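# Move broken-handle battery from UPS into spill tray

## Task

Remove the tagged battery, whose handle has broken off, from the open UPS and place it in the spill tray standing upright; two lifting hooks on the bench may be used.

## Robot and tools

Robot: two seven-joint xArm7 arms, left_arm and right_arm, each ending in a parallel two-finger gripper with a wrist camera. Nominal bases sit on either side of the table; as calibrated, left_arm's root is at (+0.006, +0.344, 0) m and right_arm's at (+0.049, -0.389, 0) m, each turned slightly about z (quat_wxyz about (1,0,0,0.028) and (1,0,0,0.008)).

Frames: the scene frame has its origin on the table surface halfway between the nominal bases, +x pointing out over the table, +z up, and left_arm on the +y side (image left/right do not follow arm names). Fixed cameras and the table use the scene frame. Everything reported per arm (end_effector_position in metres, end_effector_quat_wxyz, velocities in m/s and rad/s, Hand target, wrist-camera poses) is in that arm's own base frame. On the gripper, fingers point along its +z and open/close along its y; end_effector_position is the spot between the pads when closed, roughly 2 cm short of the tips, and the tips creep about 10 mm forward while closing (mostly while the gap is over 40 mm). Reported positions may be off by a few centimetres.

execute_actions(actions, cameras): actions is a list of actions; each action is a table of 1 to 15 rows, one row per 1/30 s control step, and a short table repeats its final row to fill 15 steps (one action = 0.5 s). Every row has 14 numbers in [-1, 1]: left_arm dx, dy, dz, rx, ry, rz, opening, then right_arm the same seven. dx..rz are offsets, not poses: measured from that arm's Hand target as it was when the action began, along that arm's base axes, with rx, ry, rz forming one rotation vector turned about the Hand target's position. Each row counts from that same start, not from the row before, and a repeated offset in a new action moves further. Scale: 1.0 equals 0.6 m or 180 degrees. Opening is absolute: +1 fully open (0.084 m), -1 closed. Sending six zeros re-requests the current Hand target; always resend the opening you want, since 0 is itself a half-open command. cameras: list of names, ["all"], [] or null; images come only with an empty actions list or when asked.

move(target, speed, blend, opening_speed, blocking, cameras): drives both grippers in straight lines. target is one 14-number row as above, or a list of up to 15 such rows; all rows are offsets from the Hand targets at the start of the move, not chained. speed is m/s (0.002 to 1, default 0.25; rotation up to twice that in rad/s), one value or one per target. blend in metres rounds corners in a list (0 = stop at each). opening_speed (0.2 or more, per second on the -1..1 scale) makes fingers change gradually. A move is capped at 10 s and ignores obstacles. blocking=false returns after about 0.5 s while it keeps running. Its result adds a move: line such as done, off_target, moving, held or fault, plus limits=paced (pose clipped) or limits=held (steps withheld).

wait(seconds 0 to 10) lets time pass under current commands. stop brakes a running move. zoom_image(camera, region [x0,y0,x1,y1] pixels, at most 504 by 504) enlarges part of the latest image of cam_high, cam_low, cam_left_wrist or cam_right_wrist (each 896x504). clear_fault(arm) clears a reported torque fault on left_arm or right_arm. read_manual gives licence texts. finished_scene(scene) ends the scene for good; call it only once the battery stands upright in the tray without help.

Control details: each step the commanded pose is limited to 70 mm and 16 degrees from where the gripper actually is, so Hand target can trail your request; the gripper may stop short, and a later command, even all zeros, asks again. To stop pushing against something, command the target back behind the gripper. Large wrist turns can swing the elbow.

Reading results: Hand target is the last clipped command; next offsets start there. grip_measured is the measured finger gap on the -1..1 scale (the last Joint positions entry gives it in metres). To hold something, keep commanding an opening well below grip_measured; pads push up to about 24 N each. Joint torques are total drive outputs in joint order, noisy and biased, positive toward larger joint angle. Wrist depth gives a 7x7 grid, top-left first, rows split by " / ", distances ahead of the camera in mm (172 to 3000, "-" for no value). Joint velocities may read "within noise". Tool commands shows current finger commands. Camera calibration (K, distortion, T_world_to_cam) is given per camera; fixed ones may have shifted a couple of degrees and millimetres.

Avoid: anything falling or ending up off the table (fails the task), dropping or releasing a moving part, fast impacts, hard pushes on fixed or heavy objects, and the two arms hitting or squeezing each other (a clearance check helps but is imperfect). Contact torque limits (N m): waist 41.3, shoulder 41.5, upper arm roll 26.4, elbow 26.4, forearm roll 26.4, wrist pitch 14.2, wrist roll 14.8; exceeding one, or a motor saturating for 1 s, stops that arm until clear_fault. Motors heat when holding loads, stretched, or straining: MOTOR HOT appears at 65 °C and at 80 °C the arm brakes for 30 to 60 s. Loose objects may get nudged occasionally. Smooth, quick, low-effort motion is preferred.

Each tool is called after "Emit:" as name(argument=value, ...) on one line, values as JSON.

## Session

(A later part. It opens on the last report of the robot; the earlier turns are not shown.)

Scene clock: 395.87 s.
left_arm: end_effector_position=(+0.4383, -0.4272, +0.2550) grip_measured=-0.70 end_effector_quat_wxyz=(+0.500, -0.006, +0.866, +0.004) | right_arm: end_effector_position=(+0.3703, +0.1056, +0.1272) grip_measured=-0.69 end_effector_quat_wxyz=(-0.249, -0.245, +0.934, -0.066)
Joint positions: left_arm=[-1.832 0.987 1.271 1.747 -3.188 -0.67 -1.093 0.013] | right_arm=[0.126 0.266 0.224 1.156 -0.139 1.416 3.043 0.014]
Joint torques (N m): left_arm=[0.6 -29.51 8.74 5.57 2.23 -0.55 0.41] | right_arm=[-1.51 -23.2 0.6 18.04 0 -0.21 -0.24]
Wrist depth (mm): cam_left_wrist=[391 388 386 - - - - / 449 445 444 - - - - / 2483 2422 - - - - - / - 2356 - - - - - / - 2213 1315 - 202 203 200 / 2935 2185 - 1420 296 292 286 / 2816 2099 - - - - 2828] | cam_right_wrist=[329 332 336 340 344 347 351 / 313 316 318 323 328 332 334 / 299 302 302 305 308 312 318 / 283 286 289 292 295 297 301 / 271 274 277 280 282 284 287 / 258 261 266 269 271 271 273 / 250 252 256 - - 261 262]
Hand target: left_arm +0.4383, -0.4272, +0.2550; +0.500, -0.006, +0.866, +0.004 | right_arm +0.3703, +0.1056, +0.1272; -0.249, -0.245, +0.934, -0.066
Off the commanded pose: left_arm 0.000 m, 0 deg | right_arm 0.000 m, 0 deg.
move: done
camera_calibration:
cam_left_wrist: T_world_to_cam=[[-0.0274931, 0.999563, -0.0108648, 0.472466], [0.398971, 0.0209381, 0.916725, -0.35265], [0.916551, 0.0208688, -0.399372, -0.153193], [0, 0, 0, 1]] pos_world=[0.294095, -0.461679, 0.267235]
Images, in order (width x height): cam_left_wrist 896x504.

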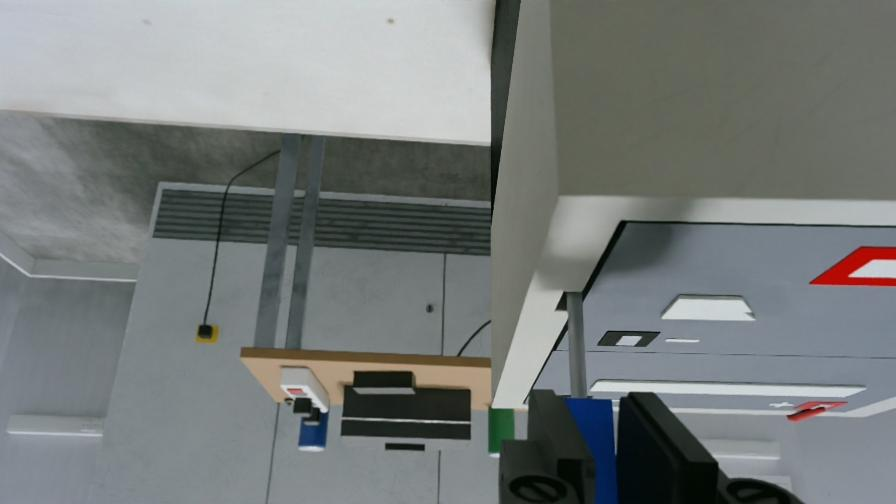

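Emit:
move(target=[0,0,0.005,0,0,0,-1,0,0,0,0,0,0,-1], speed=0.03)

Emit:
move(target=[0,0,0.005,0,0,0,-1,0,0,0,0,0,0,-1], speed=0.03)

Scene clock: 403.13 s.
left_arm: end_effector_position=(+0.4383, -0.4272, +0.2579) grip_measured=-0.70 end_effector_quat_wxyz=(+0.500, -0.006, +0.866, +0.004) | right_arm: end_effector_position=(+0.3703, +0.1056, +0.1272) grip_measured=-0.69 end_effector_quat_wxyz=(-0.249, -0.245, +0.934, -0.066)
Joint positions: left_arm=[-1.83 0.982 1.272 1.752 -3.186 -0.675 -1.089 0.013] | right_arm=[0.126 0.266 0.224 1.156 -0.139 1.416 3.043 0.014]
Joint torques (N m): left_arm=[1.59 -33.39 11.94 9.33 4.29 -0.73 0.54] | right_arm=[-1.49 -23.21 0.79 18.03 0.03 -0.26 -0.19]
Wrist depth (mm): cam_left_wrist=[394 392 390 - - - - / 453 450 447 - - - - / 2501 2431 - - - - - / - 2381 - - - - - / - 2257 1320 - 196 211 208 / 2863 2178 - 1420 308 304 297 / 2851 2125 - - - - 2805] | cam_right_wrist=[328 332 336 339 344 348 351 / 314 318 319 323 326 332 333 / 299 302 302 305 308 311 317 / 284 286 289 292 294 297 300 / 272 274 277 281 282 284 287 / 259 262 267 270 271 270 272 / 250 252 256 - - 261 263]
Hand target: left_arm +0.4383, -0.4272, +0.2580; +0.500, -0.006, +0.866, +0.004 | right_arm +0.3703, +0.1056, +0.1272; -0.249, -0.245, +0.934, -0.066
Off the commanded pose: left_arm 0.000 m, 0 deg | right_arm 0.000 m, 0 deg.
move: done

Scene clock: 403.83 s.
left_arm: end_effector_position=(+0.4383, -0.4272, +0.2609) grip_measured=-0.70 end_effector_quat_wxyz=(+0.500, -0.006, +0.866, +0.004) | right_arm: end_effector_position=(+0.3703, +0.1056, +0.1272) grip_measured=-0.69 end_effector_quat_wxyz=(-0.249, -0.245, +0.934, -0.066)
Joint positions: left_arm=[-1.829 0.978 1.273 1.757 -3.185 -0.68 -1.085 0.013] | right_arm=[0.126 0.266 0.224 1.156 -0.139 1.416 3.043 0.014]
Joint torques (N m): left_arm=[1.6 -33.53 11.93 9.34 4.27 -0.83 0.35] | right_arm=[-1.33 -23.36 0.81 18.01 -0.02 -0.25 -0.21]
Wrist depth (mm): cam_left_wrist=[398 396 394 - - - - / 458 454 452 - - - - / 2510 2414 - - - - - / - 2340 1375 - 173 - - / - 2235 1320 - 224 221 218 / 2911 2165 1417 1434 286 319 316 / 2863 2112 - - - - 2839] | cam_right_wrist=[328 331 336 339 344 348 351 / 314 318 319 322 326 331 334 / 298 302 302 305 309 313 318 / 283 286 289 292 294 297 301 / 272 274 278 280 282 284 286 / 259 260 266 270 271 270 272 / 249 252 256 - - 261 262]
Hand target: left_arm +0.4383, -0.4272, +0.2610; +0.500, -0.006, +0.866, +0.004 | right_arm +0.3703, +0.1056, +0.1272; -0.249, -0.245, +0.934, -0.066
Off the commanded pose: left_arm 0.000 m, 0 deg | right_arm 0.000 m, 0 deg.
move: done

Emit:
execute_actions(actions=[])

Emit:
zoom_image(camera="cam_left_wrist", region=[500, 180, 700, 380])

Scene clock: 406.40 s.
left_arm: end_effector_position=(+0.4383, -0.4272, +0.2610) grip_measured=-0.70 end_effector_quat_wxyz=(+0.500, -0.006, +0.866, +0.004) | right_arm: end_effector_position=(+0.3703, +0.1056, +0.1272) grip_measured=-0.69 end_effector_quat_wxyz=(-0.249, -0.245, +0.934, -0.066)
Joint positions: left_arm=[-1.829 0.977 1.273 1.757 -3.185 -0.68 -1.085 0.013] | right_arm=[0.126 0.266 0.224 1.156 -0.139 1.416 3.043 0.014]
Joint velocities: within noise
Joint torques (N m): left_arm=[1.72 -33.58 11.85 9.49 4.21 -0.84 0.41] | right_arm=[-1.35 -23.34 0.82 18.09 0.03 -0.26 -0.18]
Motor temperatures (°C): left_arm=[43 34 36 42 39 42 40] | right_arm=[38 39 39 47 36 39 39]
Wrist depth (mm): cam_left_wrist=[399 396 394 - - - - / 459 454 452 - - - - / 2547 2389 - - - - - / - 2340 1375 - 173 - - / - 2249 1322 - 225 222 218 / 2911 2172 1417 1431 286 320 315 / 2805 2087 - - - - 2851] | cam_right_wrist=[328 333 336 340 344 348 352 / 314 316 319 323 326 332 335 / 299 302 302 305 308 312 317 / 283 286 289 292 294 298 300 / 271 274 278 280 282 283 287 / 258 262 266 269 270 270 273 / 250 252 256 - - 261 263]
Hand target: left_arm +0.4383, -0.4272, +0.2610; +0.500, -0.006, +0.866, +0.004 | right_arm +0.3703, +0.1056, +0.1272; -0.249, -0.245, +0.934, -0.066
Tool commands: left_gripper/opening=-1.0 right_gripper/opening=-1.0
Off the commanded pose: left_arm 0.000 m, 0 deg | right_arm 0.000 m, 0 deg.
camera_calibration:
cam_left_wrist: T_world_to_cam=[[-0.0274931, 0.999563, -0.0108648, 0.472431], [0.398971, 0.0209381, 0.916725, -0.358152], [0.916551, 0.0208688, -0.399372, -0.150798], [0, 0, 0, 1]] pos_world=[0.294095, -0.461579, 0.273235]
cam_right_wrist: T_world_to_cam=[[-0.506197, 0.861058, 0.0484087, 0.115611], [0.783581, 0.482644, -0.391223, -0.240786], [-0.36023, -0.160103, -0.919022, 0.398975], [0, 0, 0, 1]] pos_world=[0.390919, 0.0805433, 0.266869]

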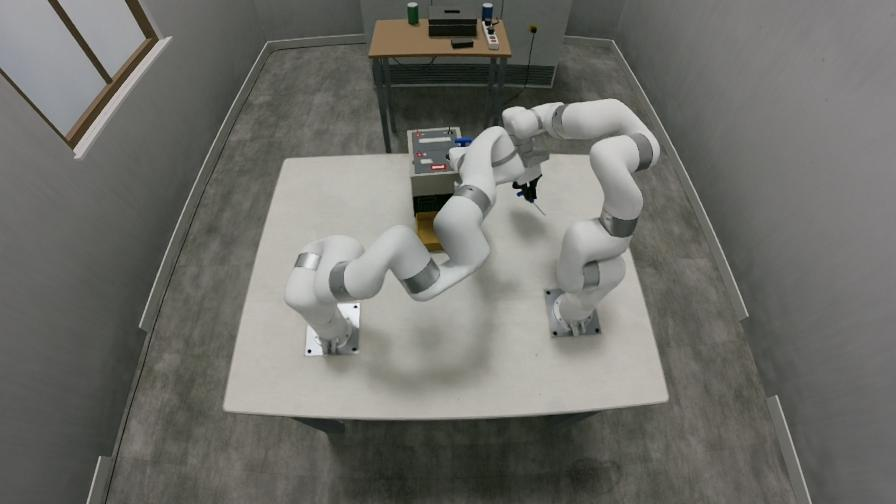

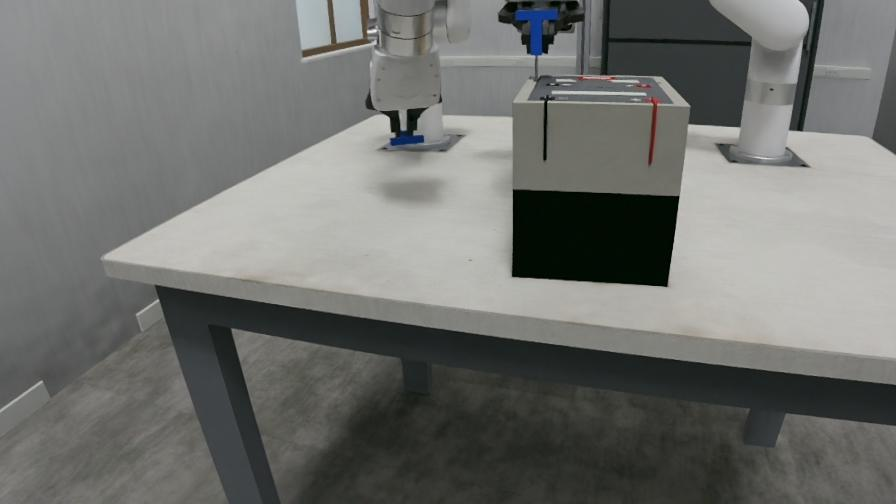

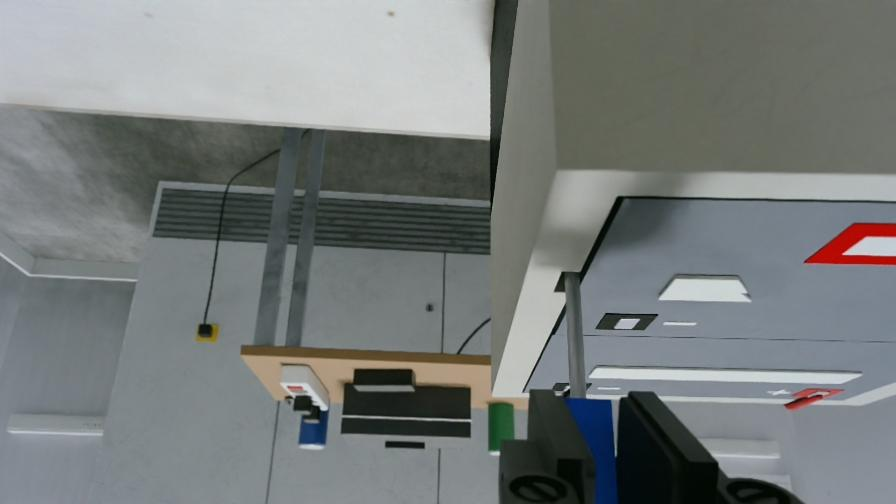

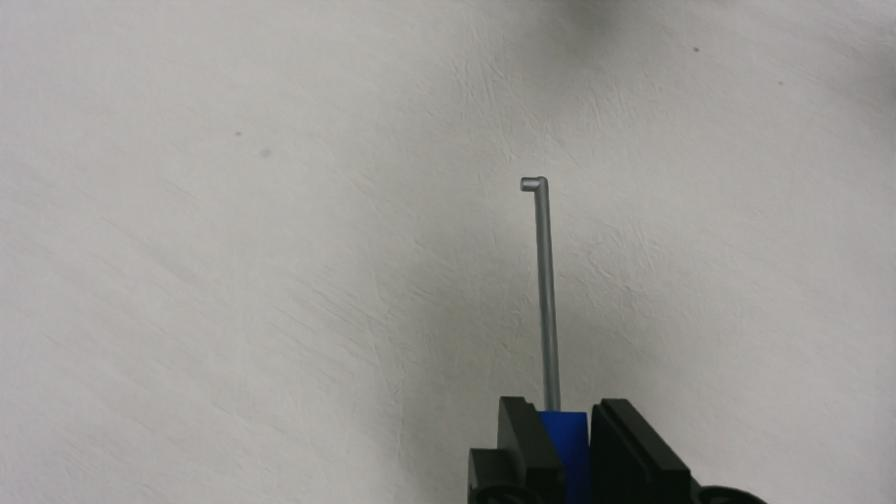

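Scaled by 2.520 from the camera's 896x504 image, which has a finer 1280x720 frame.

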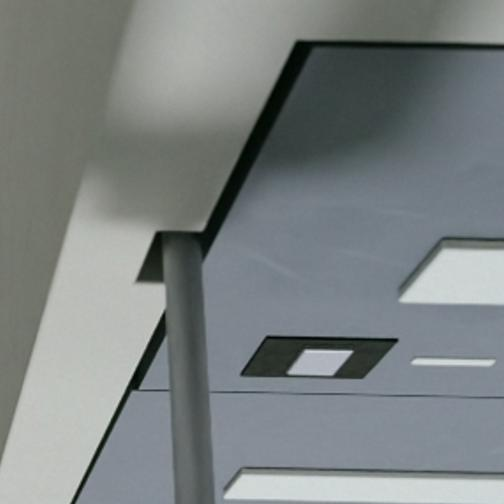

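Emit:
move(target=[0,0,0.0083,0,0,0,-1,0,0,0,0,0,0,-1], speed=0.03)

Emit:
move(target=[0,0,0.0083,0,0,0,-1,0,0,0,0,0,0,-1], speed=0.03, cameras=["cam_left_wrist","cam_low"])

Emit:
zoom_image(camera="cam_left_wrist", region=[500, 150, 700, 350])

Scene clock: 411.20 s.
left_arm: end_effector_position=(+0.4383, -0.4272, +0.2659) grip_measured=-0.70 end_effector_quat_wxyz=(+0.500, -0.006, +0.866, +0.004) | right_arm: end_effector_position=(+0.3703, +0.1056, +0.1272) grip_measured=-0.69 end_effector_quat_wxyz=(-0.249, -0.245, +0.934, -0.066)
Joint positions: left_arm=[-1.826 0.97 1.274 1.765 -3.182 -0.689 -1.079 0.013] | right_arm=[0.126 0.266 0.224 1.156 -0.139 1.416 3.043 0.014]
Joint torques (N m): left_arm=[1.5 -33.32 11.71 9.84 4.32 -1.06 0.45] | right_arm=[-1.25 -23.44 0.89 17.9 0.02 -0.25 -0.18]
Wrist depth (mm): cam_left_wrist=[407 404 401 - - - - / 466 463 461 - - - - / 2528 2414 - - - - - / - 2356 1375 - 185 180 182 / - 2249 1322 - 242 238 235 / 2923 2145 1443 1417 1604 - 2727 / 2816 2080 - - - - 2816] | cam_right_wrist=[328 332 336 339 344 347 352 / 313 317 319 321 326 331 334 / 299 302 302 306 309 312 318 / 283 286 289 293 294 297 300 / 271 274 277 280 282 285 286 / 258 261 267 269 270 269 273 / 249 252 256 - - 260 262]
Hand target: left_arm +0.4383, -0.4272, +0.2660; +0.500, -0.006, +0.866, +0.004 | right_arm +0.3703, +0.1056, +0.1272; -0.249, -0.245, +0.934, -0.066
Off the commanded pose: left_arm 0.000 m, 0 deg | right_arm 0.000 m, 0 deg.
move: done

Scene clock: 411.93 s.
left_arm: end_effector_position=(+0.4382, -0.4271, +0.2708) grip_measured=-0.70 end_effector_quat_wxyz=(+0.500, -0.006, +0.866, +0.004) end_effector_velocity=(+0.000, -0.001, +0.003) end_effector_angular_velocity=(-0.002, -0.002, -0.001) | right_arm: end_effector_position=(+0.3703, +0.1056, +0.1272) grip_measured=-0.69 end_effector_quat_wxyz=(-0.249, -0.245, +0.934, -0.066)
Joint positions: left_arm=[-1.823 0.963 1.275 1.774 -3.18 -0.698 -1.073 0.013] | right_arm=[0.126 0.266 0.224 1.156 -0.139 1.416 3.043 0.014]
Joint velocities: left_arm=[0.001 -0.002 0.002 0.005 0 -0.002 0.001 0] | right_arm=[within noise]
Joint torques (N m): left_arm=[0.23 -41.24 17.87 17.34 8.42 0.76 0.48] | right_arm=[-1.38 -23.15 0.82 17.98 0.09 -0.16 -0.21]
Wrist depth (mm): cam_left_wrist=[411 408 405 - - - - / 2026 468 466 - - - - / 2457 2414 - - - - - / - 2381 1364 - 183 188 191 / - 2228 1698 - 255 231 249 / 2863 2138 1446 1425 1611 - 2685 / 2805 2087 - - - - 2805] | cam_right_wrist=[328 332 336 340 343 348 351 / 314 316 319 323 326 331 334 / 299 302 303 306 308 312 317 / 283 287 289 292 295 296 299 / 271 274 278 280 282 284 286 / 259 261 266 269 271 270 272 / 249 252 256 - - 261 262]
Hand target: left_arm +0.4383, -0.4272, +0.2710; +0.500, -0.006, +0.866, +0.004 | right_arm +0.3703, +0.1056, +0.1272; -0.249, -0.245, +0.934, -0.066
Off the commanded pose: left_arm 0.000 m, 0 deg | right_arm 0.000 m, 0 deg.
move: done
camera_calibration:
cam_left_wrist: T_world_to_cam=[[-0.0276403, 0.999561, -0.0106886, 0.472531], [0.399174, 0.02084, 0.916638, -0.367218], [0.916459, 0.0210696, -0.399575, -0.146708], [0, 0, 0, 1]] pos_world=[0.294096, -0.461579, 0.283036]
Images, in order (width x height): cam_low 896x504, cam_left_wrist 896x504.

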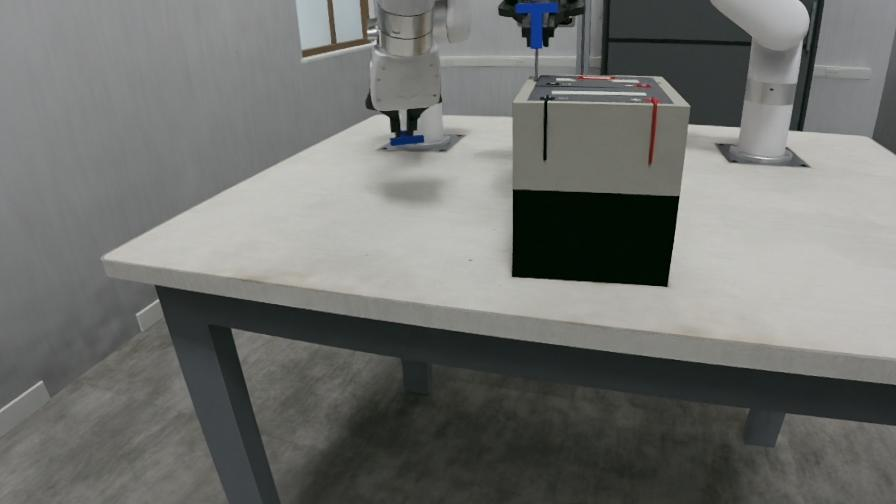

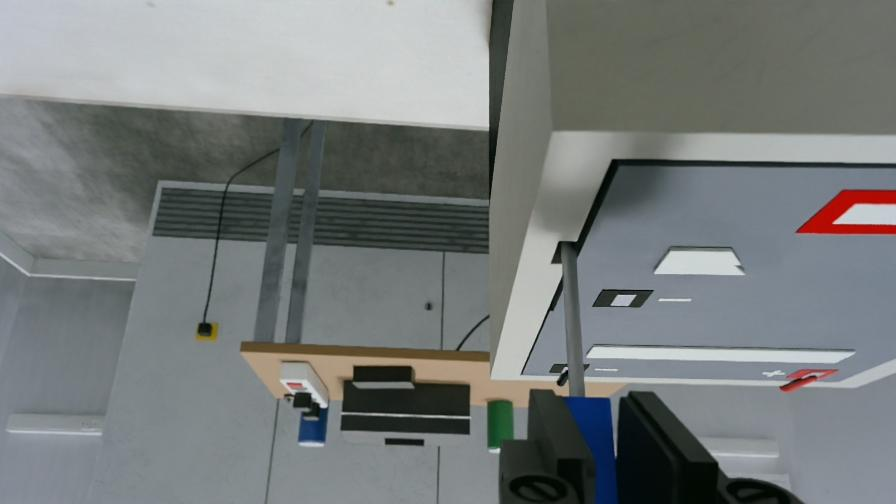

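Scaled by 2.520 from the camera's 896x504 image, which has a finer 1280x720 frame.

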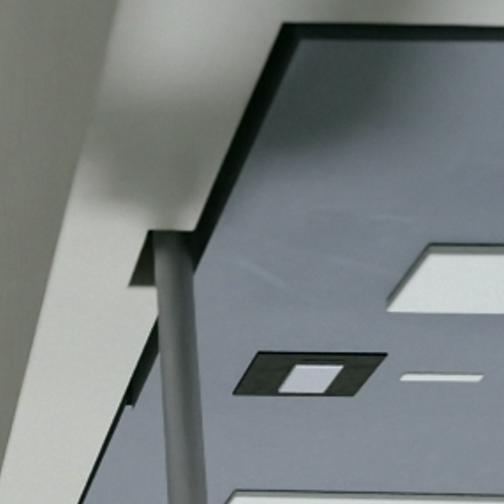

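Emit:
move(target=[[0,-0.0017,-0.0267,0,0,0,-1,0,0,0,0,0,0,-1],[0,-0.0017,-0.0267,0,0,0,1,0,0,0,0,0,0,-1]], speed=0.05, opening_speed=1.5, cameras=["cam_left_wrist","cam_low"])

Emit:
zoom_image(camera="cam_left_wrist", region=[400, 200, 800, 504])

Emit:
zoom_image(camera="cam_low", region=[490, 0, 600, 100])

Scene clock: 428.57 s.
left_arm: end_effector_position=(+0.4383, -0.4282, +0.2550) grip_measured=+1.00 end_effector_quat_wxyz=(+0.500, -0.006, +0.866, +0.004) | right_arm: end_effector_position=(+0.3703, +0.1056, +0.1272) grip_measured=-0.69 end_effector_quat_wxyz=(-0.249, -0.245, +0.934, -0.066)
Joint positions: left_arm=[-1.829 0.989 1.269 1.752 -3.188 -0.672 -1.093 0.084] | right_arm=[0.126 0.266 0.224 1.156 -0.139 1.416 3.043 0.014]
Joint torques (N m): left_arm=[-0.63 -33.34 10.44 10.32 3.05 0.05 0.2] | right_arm=[-1.18 -23.39 0.99 17.95 0.14 -0.22 -0.17]
Wrist depth (mm): cam_left_wrist=[390 387 385 - - - - / 448 444 443 - - - - / 2465 2439 - - - - - / - 2364 - - - - - / - 2294 1327 - 206 202 199 / 2899 2151 1420 1437 294 288 284 / - 2087 2132 2145 - - 2604] | cam_right_wrist=[328 333 336 340 343 348 351 / 313 317 319 323 326 331 334 / 299 302 302 305 308 312 317 / 283 286 289 293 295 297 301 / 271 274 277 281 283 284 287 / 259 261 266 269 271 270 272 / 249 252 255 - - 260 263]
Hand target: left_arm +0.4383, -0.4282, +0.2550; +0.500, -0.006, +0.866, +0.004 | right_arm +0.3703, +0.1056, +0.1272; -0.249, -0.245, +0.934, -0.066
Off the commanded pose: left_arm 0.000 m, 0 deg | right_arm 0.000 m, 0 deg.
move: done
camera_calibration:
cam_left_wrist: T_world_to_cam=[[-0.0274931, 0.999563, -0.0108648, 0.473464], [0.398971, 0.0209381, 0.916725, -0.352537], [0.916551, 0.0208688, -0.399372, -0.153212], [0, 0, 0, 1]] pos_world=[0.294095, -0.462679, 0.267135]
Images, in order (width x height): cam_low 896x504, cam_left_wrist 896x504.

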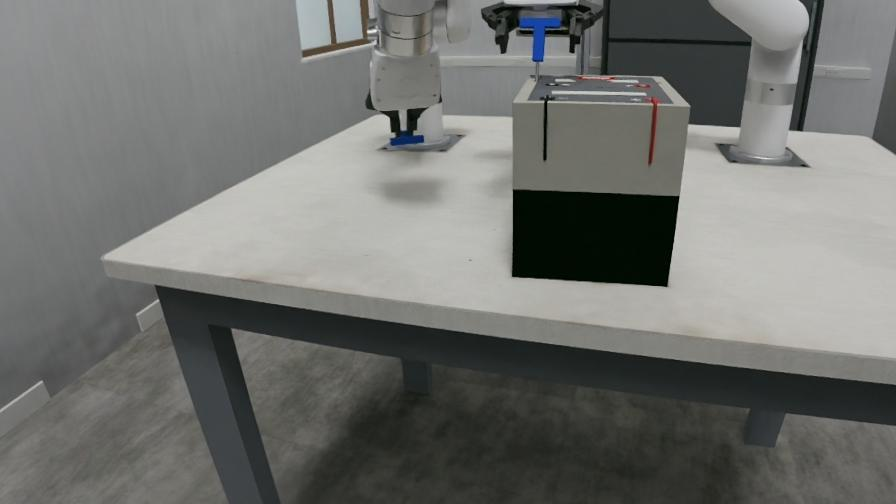

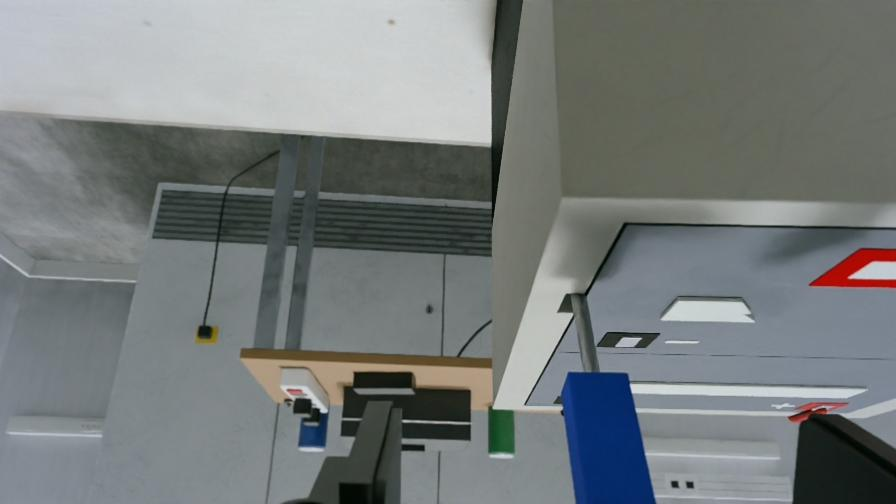

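Scaled by 1.260 from the camera's 896x504 image, which has a finer 1280x720 frame.

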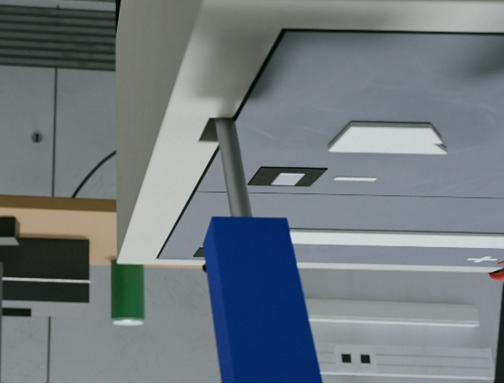

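Scaled by 4.582 from the camera's 896x504 image, which has a finer 1280x720 frame.

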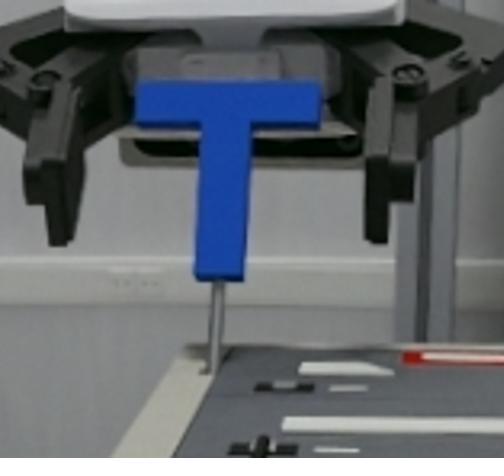

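Emit:
move(target=[[-0.1443,-0.0022,0.0833,0,0,0,1,0,0,0,0,0,0,-1],[-0.17,0.05,0.25,0,0,0,1,0,0,0,0,0,0,-1],[-0.23,0.45,0.275,0,0,-0.5,1,0,0,0,0,0,0,-1]], speed=[0.1,0.3,0.35], blend=[0.005,0.03,0], cameras=["cam_high","cam_low"])

Scene clock: 443.93 s.
left_arm: end_effector_position=(+0.3003, -0.1582, +0.4199) grip_measured=+1.00 end_effector_quat_wxyz=(+0.356, +0.608, +0.617, -0.350) | right_arm: end_effector_position=(+0.3703, +0.1056, +0.1272) grip_measured=-0.69 end_effector_quat_wxyz=(-0.249, -0.245, +0.934, -0.066)
Joint positions: left_arm=[-4.886 0.964 4.177 1.262 -3.12 -1.083 0.927 0.084] | right_arm=[0.126 0.266 0.224 1.156 -0.139 1.416 3.043 0.014]
Joint torques (N m): left_arm=[-0.76 -15.61 -8.15 9.89 -3.3 -0.25 0.26] | right_arm=[-1.05 -23.28 0.98 17.97 0.19 -0.22 -0.15]
Wrist depth (mm): cam_left_wrist=[636 632 624 620 616 338 319 / 728 723 719 713 709 382 362 / 900 782 889 885 830 435 448 / 2242 734 2340 1074 983 2501 2492 / 2165 713 2249 2271 592 2364 2414 / 2068 683 2151 2199 2165 557 2302 / - 593 2087 2138 - 522 2235] | cam_right_wrist=[328 332 336 340 343 348 352 / 314 317 319 322 327 331 335 / 299 302 302 305 308 313 317 / 284 286 289 292 295 298 300 / 271 274 278 280 282 284 287 / 259 261 266 269 270 270 273 / 250 252 257 - - 261 262]
Hand target: left_arm +0.3003, -0.1582, +0.4200; +0.356, +0.608, +0.617, -0.350 | right_arm +0.3703, +0.1056, +0.1272; -0.249, -0.245, +0.934, -0.066
Off the commanded pose: left_arm 0.000 m, 0 deg | right_arm 0.000 m, 0 deg.
move: done; limits=paced
Images, in order (width x height): cam_high 896x504, cam_low 896x504.

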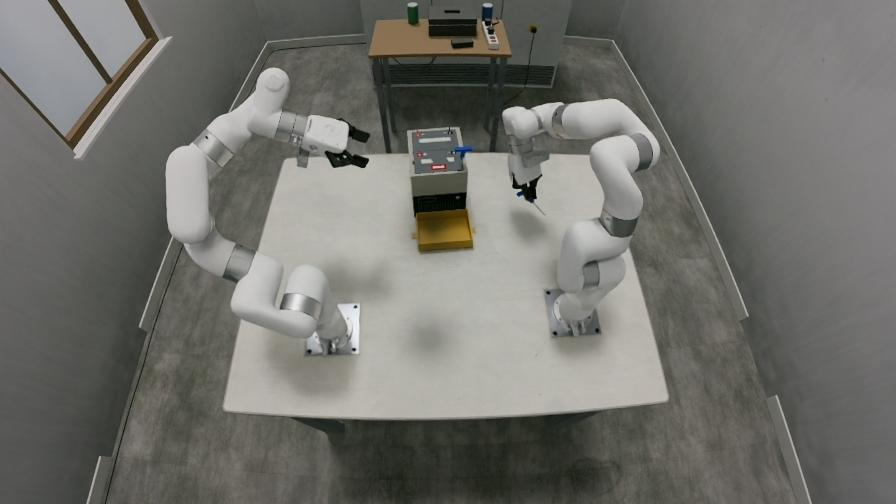

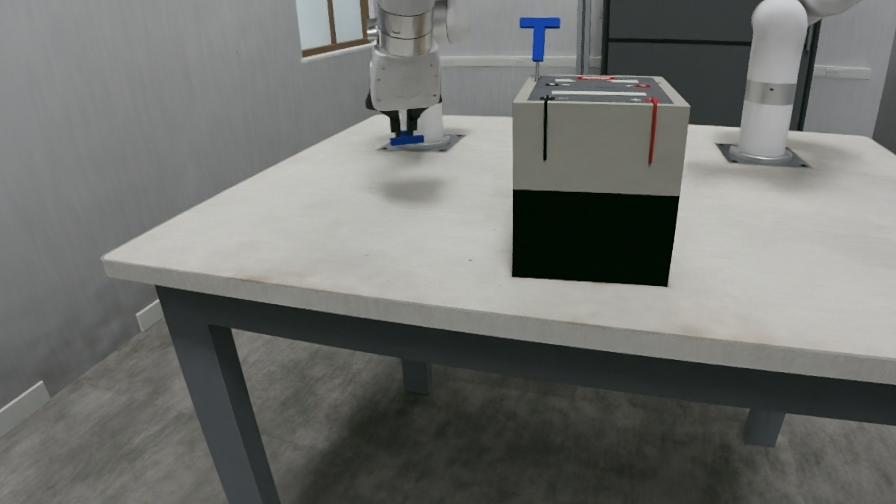

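Emit:
move(target=[[0,0,0,0,0,0,1,-0.267,0.167,0.05,0,0,-0.3228,-1],[0,0,0,0,0,0,1,-0.456,0.4198,-0.062,0,0,-0.6456,-1]], speed=0.4, blend=[0.05,0], cameras=["all"])

Scene clock: 504.67 s.
left_arm: end_effector_position=(+0.3003, -0.1582, +0.4200) grip_measured=+1.00 end_effector_quat_wxyz=(+0.356, +0.608, +0.617, -0.350) | right_arm: end_effector_position=(+0.0967, +0.3575, +0.0900) grip_measured=-0.69 end_effector_quat_wxyz=(-0.188, +0.664, +0.702, +0.177)
Joint positions: left_arm=[-4.886 0.964 4.177 1.262 -3.12 -1.084 0.927 0.084] | right_arm=[0.507 -0.345 0.92 0.331 1.565 0.351 4.66 0.014]
Joint torques (N m): left_arm=[-0.74 -15.65 -8.34 10.15 -3.1 -0.14 0.27] | right_arm=[-1.32 -4.77 -2.73 15.26 0.61 -1.3 -0.42]
Wrist depth (mm): cam_left_wrist=[634 467 625 622 619 338 319 / 731 456 681 711 705 381 362 / 902 458 836 876 875 435 448 / 2271 453 2309 1071 1064 2457 2492 / 457 458 2235 2286 2294 2372 2405 / 442 463 2165 2185 2242 2249 2302 / - 2050 2093 2125 2132 2178 2235] | cam_right_wrist=[281 283 286 289 291 294 297 / 269 271 272 275 277 280 283 / 256 258 258 260 263 267 270 / 244 246 248 250 252 254 255 / 233 235 238 240 241 243 245 / 223 225 227 232 233 231 233 / 215 216 220 - - 224 225]
Hand target: left_arm +0.3003, -0.1582, +0.4200; +0.356, +0.608, +0.617, -0.350 | right_arm +0.0967, +0.3575, +0.0900; -0.188, +0.664, +0.702, +0.177
Off the commanded pose: left_arm 0.000 m, 0 deg | right_arm 0.000 m, 0 deg.
move: done
camera_calibration:
cam_left_wrist: T_world_to_cam=[[0.999563, 0.0274931, -0.0108648, -0.260623], [0.0209381, -0.398971, 0.916725, -0.407338], [0.0208688, -0.916551, -0.399372, 0.154116], [0, 0, 0, 1]] pos_world=[0.265821, -0.0140955, 0.432135]
cam_right_wrist: T_world_to_cam=[[0.996092, 0.0739031, 0.0483557, -0.101728], [0.0869637, -0.916237, -0.391085, 0.4049], [0.0154029, 0.393762, -0.919083, 0.072245], [0, 0, 0, 1]] pos_world=[0.065006, 0.350055, 0.229669]

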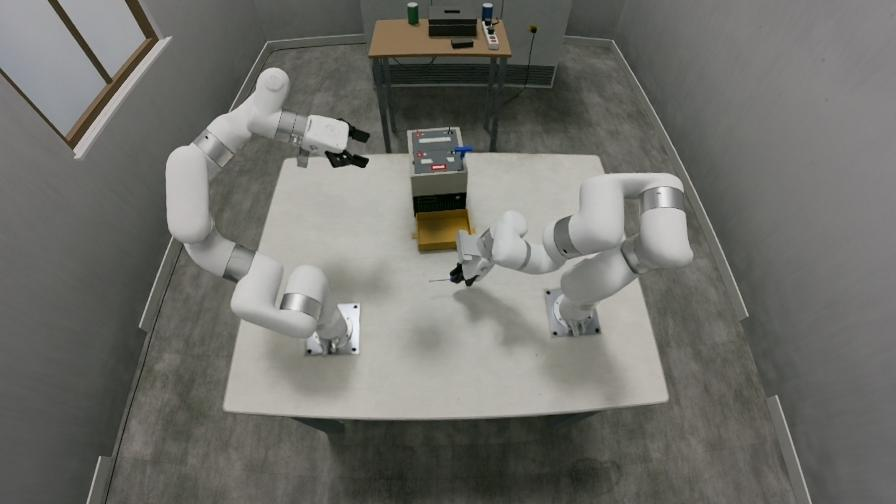

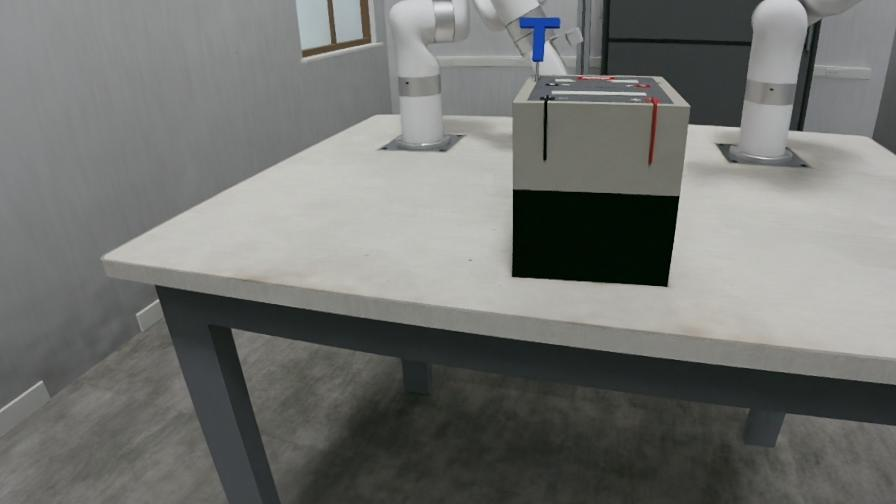

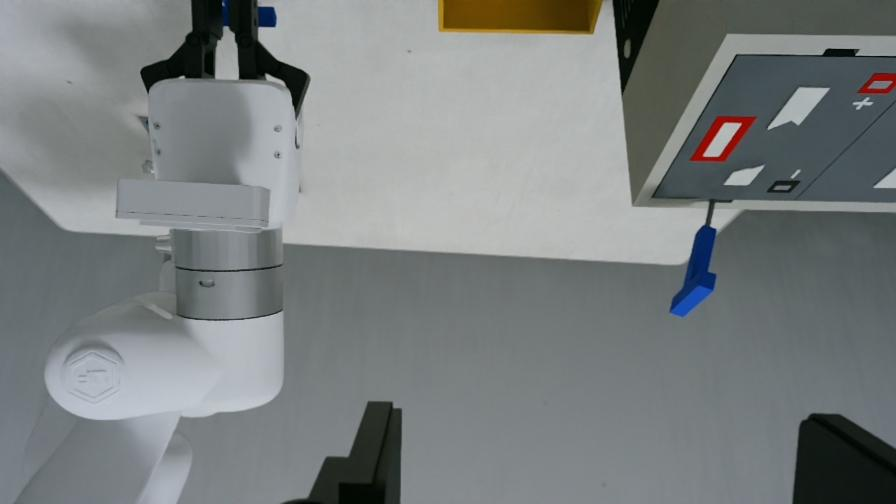

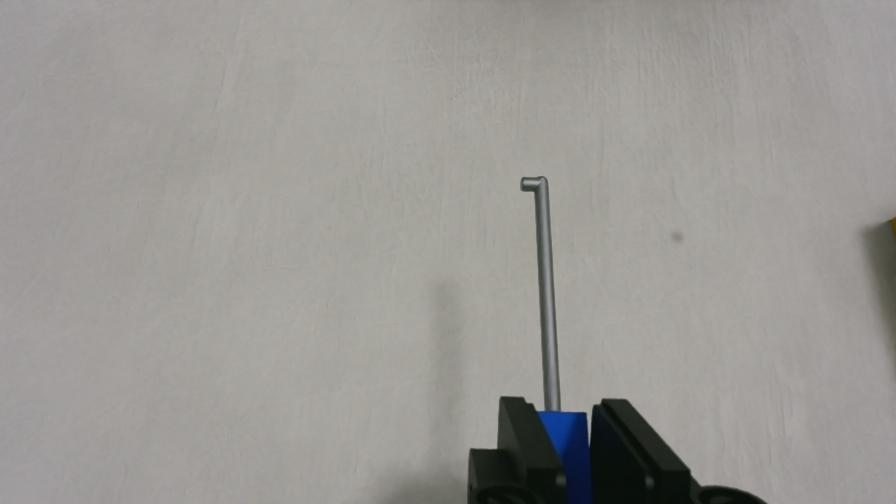

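Emit:
move(target=[[0,0,0,0,0,0,1,0,0,-0.1047,0,0,0,-1],[0,0,0,0,0,0,1,0,0,-0.1047,0,0,0,1],[0,0,0,0,0,0,1,0.004,-0.067,0.01,0,0,0,1],[0,0,0,0,0,0,1,0.1,-0.35,0.35,0,0,0,1]], speed=[0.1,0.1,0.12,0.35], blend=[0,0,0.01,0], cameras=["all"])

Scene clock: 512.63 s.
left_arm: end_effector_position=(+0.3003, -0.1582, +0.4200) grip_measured=+1.00 end_effector_quat_wxyz=(+0.356, +0.608, +0.617, -0.350) | right_arm: end_effector_position=(+0.1010, +0.3263, +0.0823) grip_measured=+1.00 end_effector_quat_wxyz=(-0.165, +0.665, +0.687, +0.243)
Joint positions: left_arm=[-4.886 0.964 4.177 1.262 -3.12 -1.084 0.927 0.084] | right_arm=[0.697 -0.343 0.823 0.276 2.076 0.177 4.211 0.084]
Joint torques (N m): left_arm=[-0.78 -15.67 -8.37 10.06 -3.15 -0.16 0.26] | right_arm=[-1.05 -4.96 -2.08 13.78 -0.06 -1.05 -0.27]
Wrist depth (mm): cam_left_wrist=[633 606 602 622 616 339 320 / 730 502 511 713 703 381 363 / 903 497 838 879 876 435 447 / 2242 498 2286 1081 1069 2448 2538 / 461 498 2242 2325 2317 2405 2414 / 457 671 2172 2206 2213 2317 2348 / - 2044 2106 2125 2172 2172 2249] | cam_right_wrist=[261 270 281 292 306 319 331 / 248 257 265 275 286 298 311 / 235 243 251 259 267 279 272 / 223 231 238 243 254 263 266 / 213 219 226 232 241 248 255 / 203 208 216 218 229 235 242 / 196 - - 207 218 226 236]
Hand target: left_arm +0.3003, -0.1582, +0.4200; +0.356, +0.608, +0.617, -0.350 | right_arm +0.1010, +0.3263, +0.0822; -0.165, +0.665, +0.687, +0.243 (not the last commanded pose)
Off the commanded pose: left_arm 0.000 m, 0 deg | right_arm 0.287 m, 8 deg.
led back after a hold (right arm): the arm was led back toward your command in small steps, so it may still be short of it.
move: held (right_arm; a check stopped the path); path passed 3 of 4 targets; limits=held
pose unreachable (right arm): on one or more control steps of this call, first in action 0 (counted from 0), this arm could not follow its commanded pose, so it was not sent that pose on those steps. It may still have moved: this result reports where it is.
cause: moving toward the commanded pose would bring two parts of the arm too close to each other (joints 3 (upper arm roll) to 5 (forearm roll) lie between them).
camera_calibration:
cam_left_wrist: T_world_to_cam=[[0.999563, 0.0274931, -0.0108648, -0.260623], [0.0209381, -0.398971, 0.916725, -0.407338], [0.0208688, -0.916551, -0.399372, 0.154116], [0, 0, 0, 1]] pos_world=[0.265821, -0.0140955, 0.432135]
cam_right_wrist: T_world_to_cam=[[0.986261, 0.0126381, 0.164712, -0.091982], [0.0852186, -0.893084, -0.441745, 0.369636], [0.141519, 0.449712, -0.881891, 0.0432136], [0, 0, 0, 1]] pos_world=[0.0531028, 0.311845, 0.216545]

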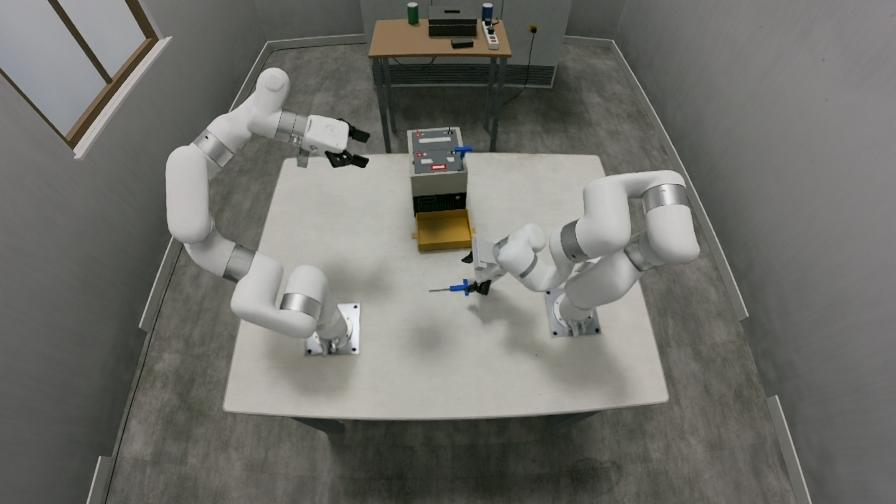

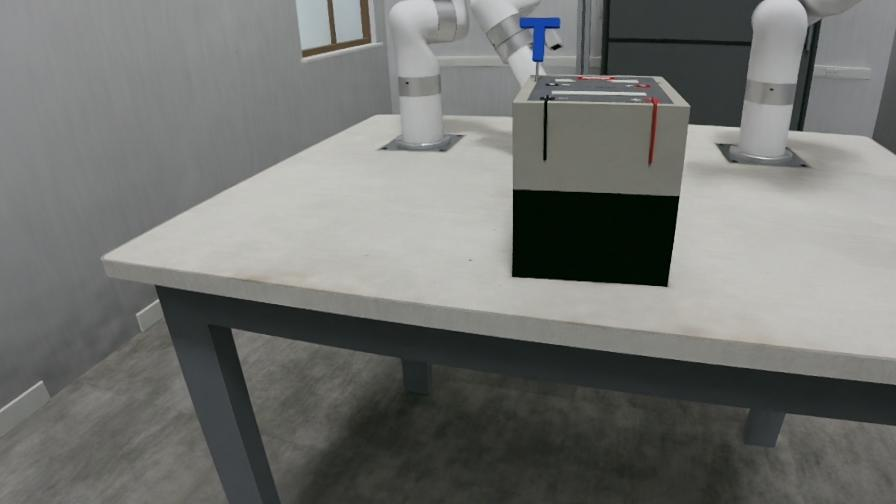

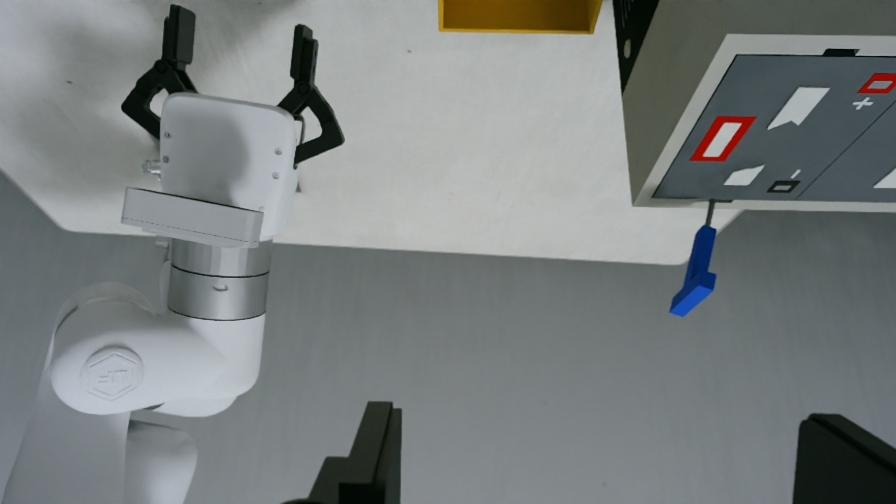

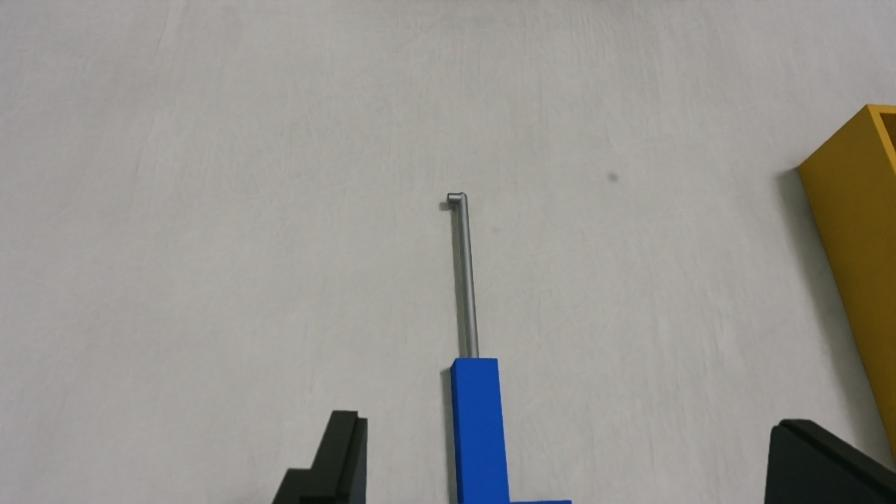

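Emit:
move(target=[[0,0,0,0,0,0,1,0.165,-0.077,0.197,-0.0255,0,0.331,1],[0,0,0,0,0,0,1,0.382,-0.343,0.28,-0.051,0.001,0.662,1]], speed=0.4, blend=[0.04,0])

Emit:
move(target=[[-0.16,-0.18,-0.2,0.25,0.0039,0,1,0,0,0,0,0,0,1],[-0.319,-0.361,-0.50,0.5,0.0078,0,1,0,0,0,0,0,0,1]], speed=0.3, blend=[0.04,0], cameras=["all"])

Scene clock: 537.63 s.
left_arm: end_effector_position=(+0.3003, -0.1582, +0.4200) grip_measured=+1.00 end_effector_quat_wxyz=(+0.356, +0.608, +0.617, -0.350) | right_arm: end_effector_position=(+0.3302, +0.1205, +0.2502) grip_measured=+1.00 end_effector_quat_wxyz=(-0.249, -0.246, +0.935, -0.066)
Joint positions: left_arm=[-4.886 0.964 4.177 1.262 -3.12 -1.084 0.927 0.084] | right_arm=[0.399 0.033 -0.004 1.232 -0.061 1.716 3.029 0.084]
Joint torques (N m): left_arm=[-0.62 -15.36 -8.5 9.97 -3.11 -0.16 0.26] | right_arm=[-1.33 -17.91 -0.62 19.48 -0.76 -0.23 -0.59]
Wrist depth (mm): cam_left_wrist=[633 627 626 622 617 338 320 / 728 722 713 712 703 381 362 / 902 780 885 877 878 435 446 / 2271 739 2356 1077 1056 2465 2595 / 2192 713 2279 2364 2333 2397 2389 / 602 712 2165 2178 2199 2235 2333 / - 673 2068 2099 533 2151 2242] | cam_right_wrist=[1638 486 492 489 453 510 514 / 460 465 466 473 473 483 488 / 438 441 441 446 452 459 464 / 415 419 421 427 431 434 438 / 394 400 404 408 411 416 420 / 380 382 389 394 393 396 398 / 368 369 372 373 379 381 385]
Hand target: left_arm +0.3003, -0.1582, +0.4200; +0.356, +0.608, +0.617, -0.350 | right_arm +0.3302, +0.1205, +0.2502; -0.249, -0.246, +0.935, -0.066
Off the commanded pose: left_arm 0.000 m, 0 deg | right_arm 0.000 m, 0 deg.
move: done

Scene clock: 541.03 s.
left_arm: end_effector_position=(+0.1088, -0.3748, +0.1200) grip_measured=+1.00 end_effector_quat_wxyz=(-0.185, +0.678, +0.688, +0.182) | right_arm: end_effector_position=(+0.3302, +0.1205, +0.2502) grip_measured=+1.00 end_effector_quat_wxyz=(-0.249, -0.246, +0.935, -0.066)
Joint positions: left_arm=[-4.859 -0.923 3.811 1.796 -3.454 -1.524 0.518 0.084] | right_arm=[0.399 0.033 -0.004 1.232 -0.061 1.716 3.029 0.084]
Joint torques (N m): left_arm=[0.61 36.15 4.47 11.79 -0.41 -2.17 -0.14] | right_arm=[-1.33 -17.79 -0.52 19.36 -0.6 -0.23 -0.39]
Wrist depth (mm): cam_left_wrist=[328 328 330 330 331 332 333 / 313 313 314 315 316 316 318 / 299 299 300 302 302 302 303 / 283 283 284 285 285 286 287 / 272 272 273 273 273 274 272 / 259 259 260 260 261 260 262 / 249 - - 250 251 252 -] | cam_right_wrist=[1638 486 491 487 452 508 513 / 460 464 467 472 473 482 489 / 440 441 442 446 451 460 464 / 416 418 423 424 430 435 438 / 395 401 404 409 412 415 419 / 380 382 388 392 393 397 399 / 367 371 372 375 378 380 385]
Hand target: left_arm +0.1089, -0.3748, +0.1200; -0.185, +0.678, +0.688, +0.182 | right_arm +0.3302, +0.1205, +0.2502; -0.249, -0.246, +0.935, -0.066
Off the commanded pose: left_arm 0.000 m, 0 deg | right_arm 0.000 m, 0 deg.
move: done
camera_calibration:
cam_left_wrist: T_world_to_cam=[[0.999582, 0.0263801, 0.0118479, -0.0696952], [0.0289168, -0.916331, -0.399376, -0.251647], [0.000320968, 0.399552, -0.916711, 0.397362], [0, 0, 0, 1]] pos_world=[0.0768153, -0.38752, 0.264589]
cam_right_wrist: T_world_to_cam=[[-0.50671, 0.860748, 0.0485575, 0.0767163], [0.783712, 0.483365, -0.39007, -0.168875], [-0.359223, -0.159597, -0.919504, 0.499687], [0, 0, 0, 1]] pos_world=[0.350721, 0.0953435, 0.389866]

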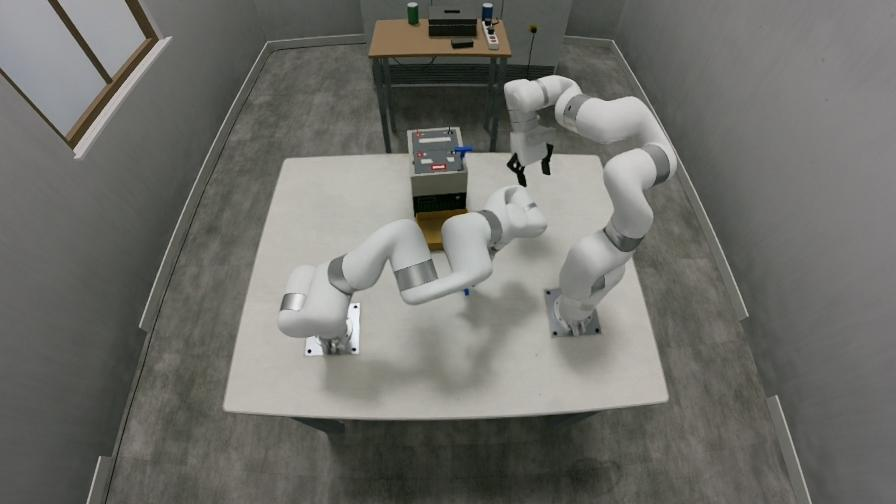

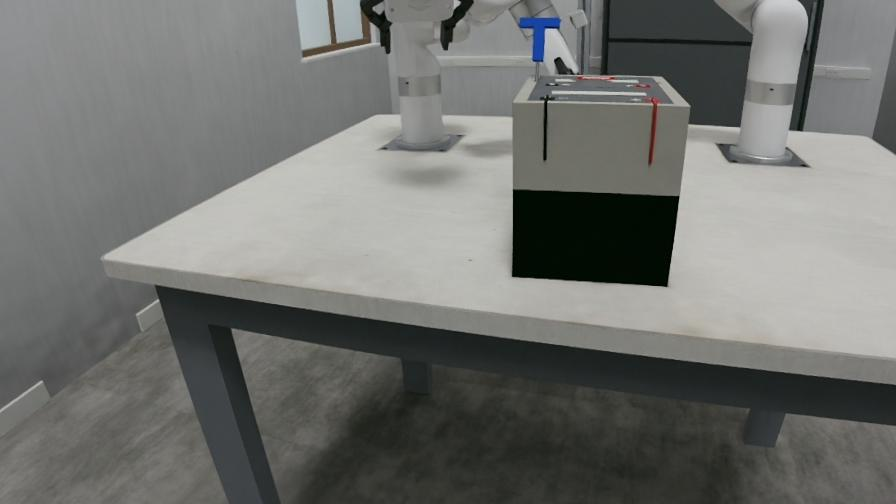

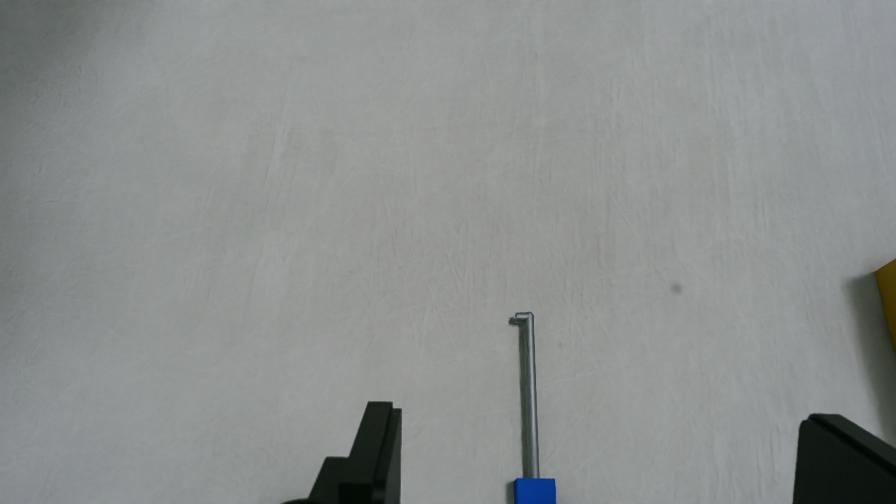

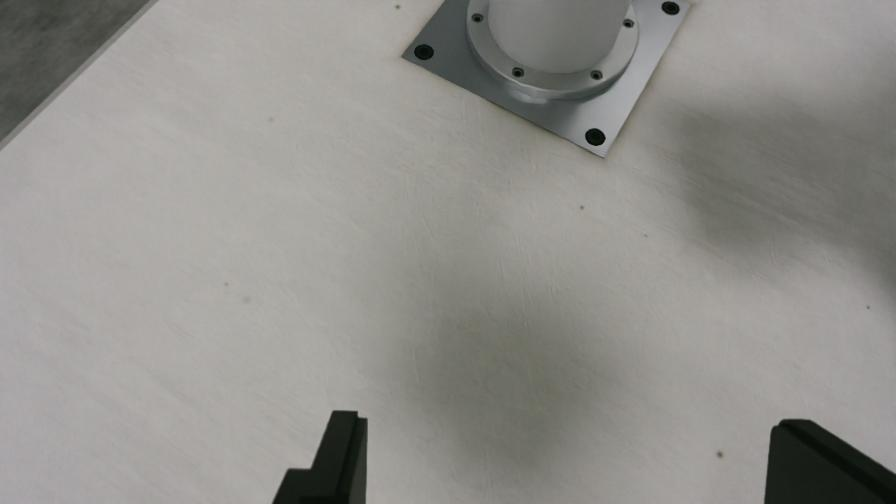

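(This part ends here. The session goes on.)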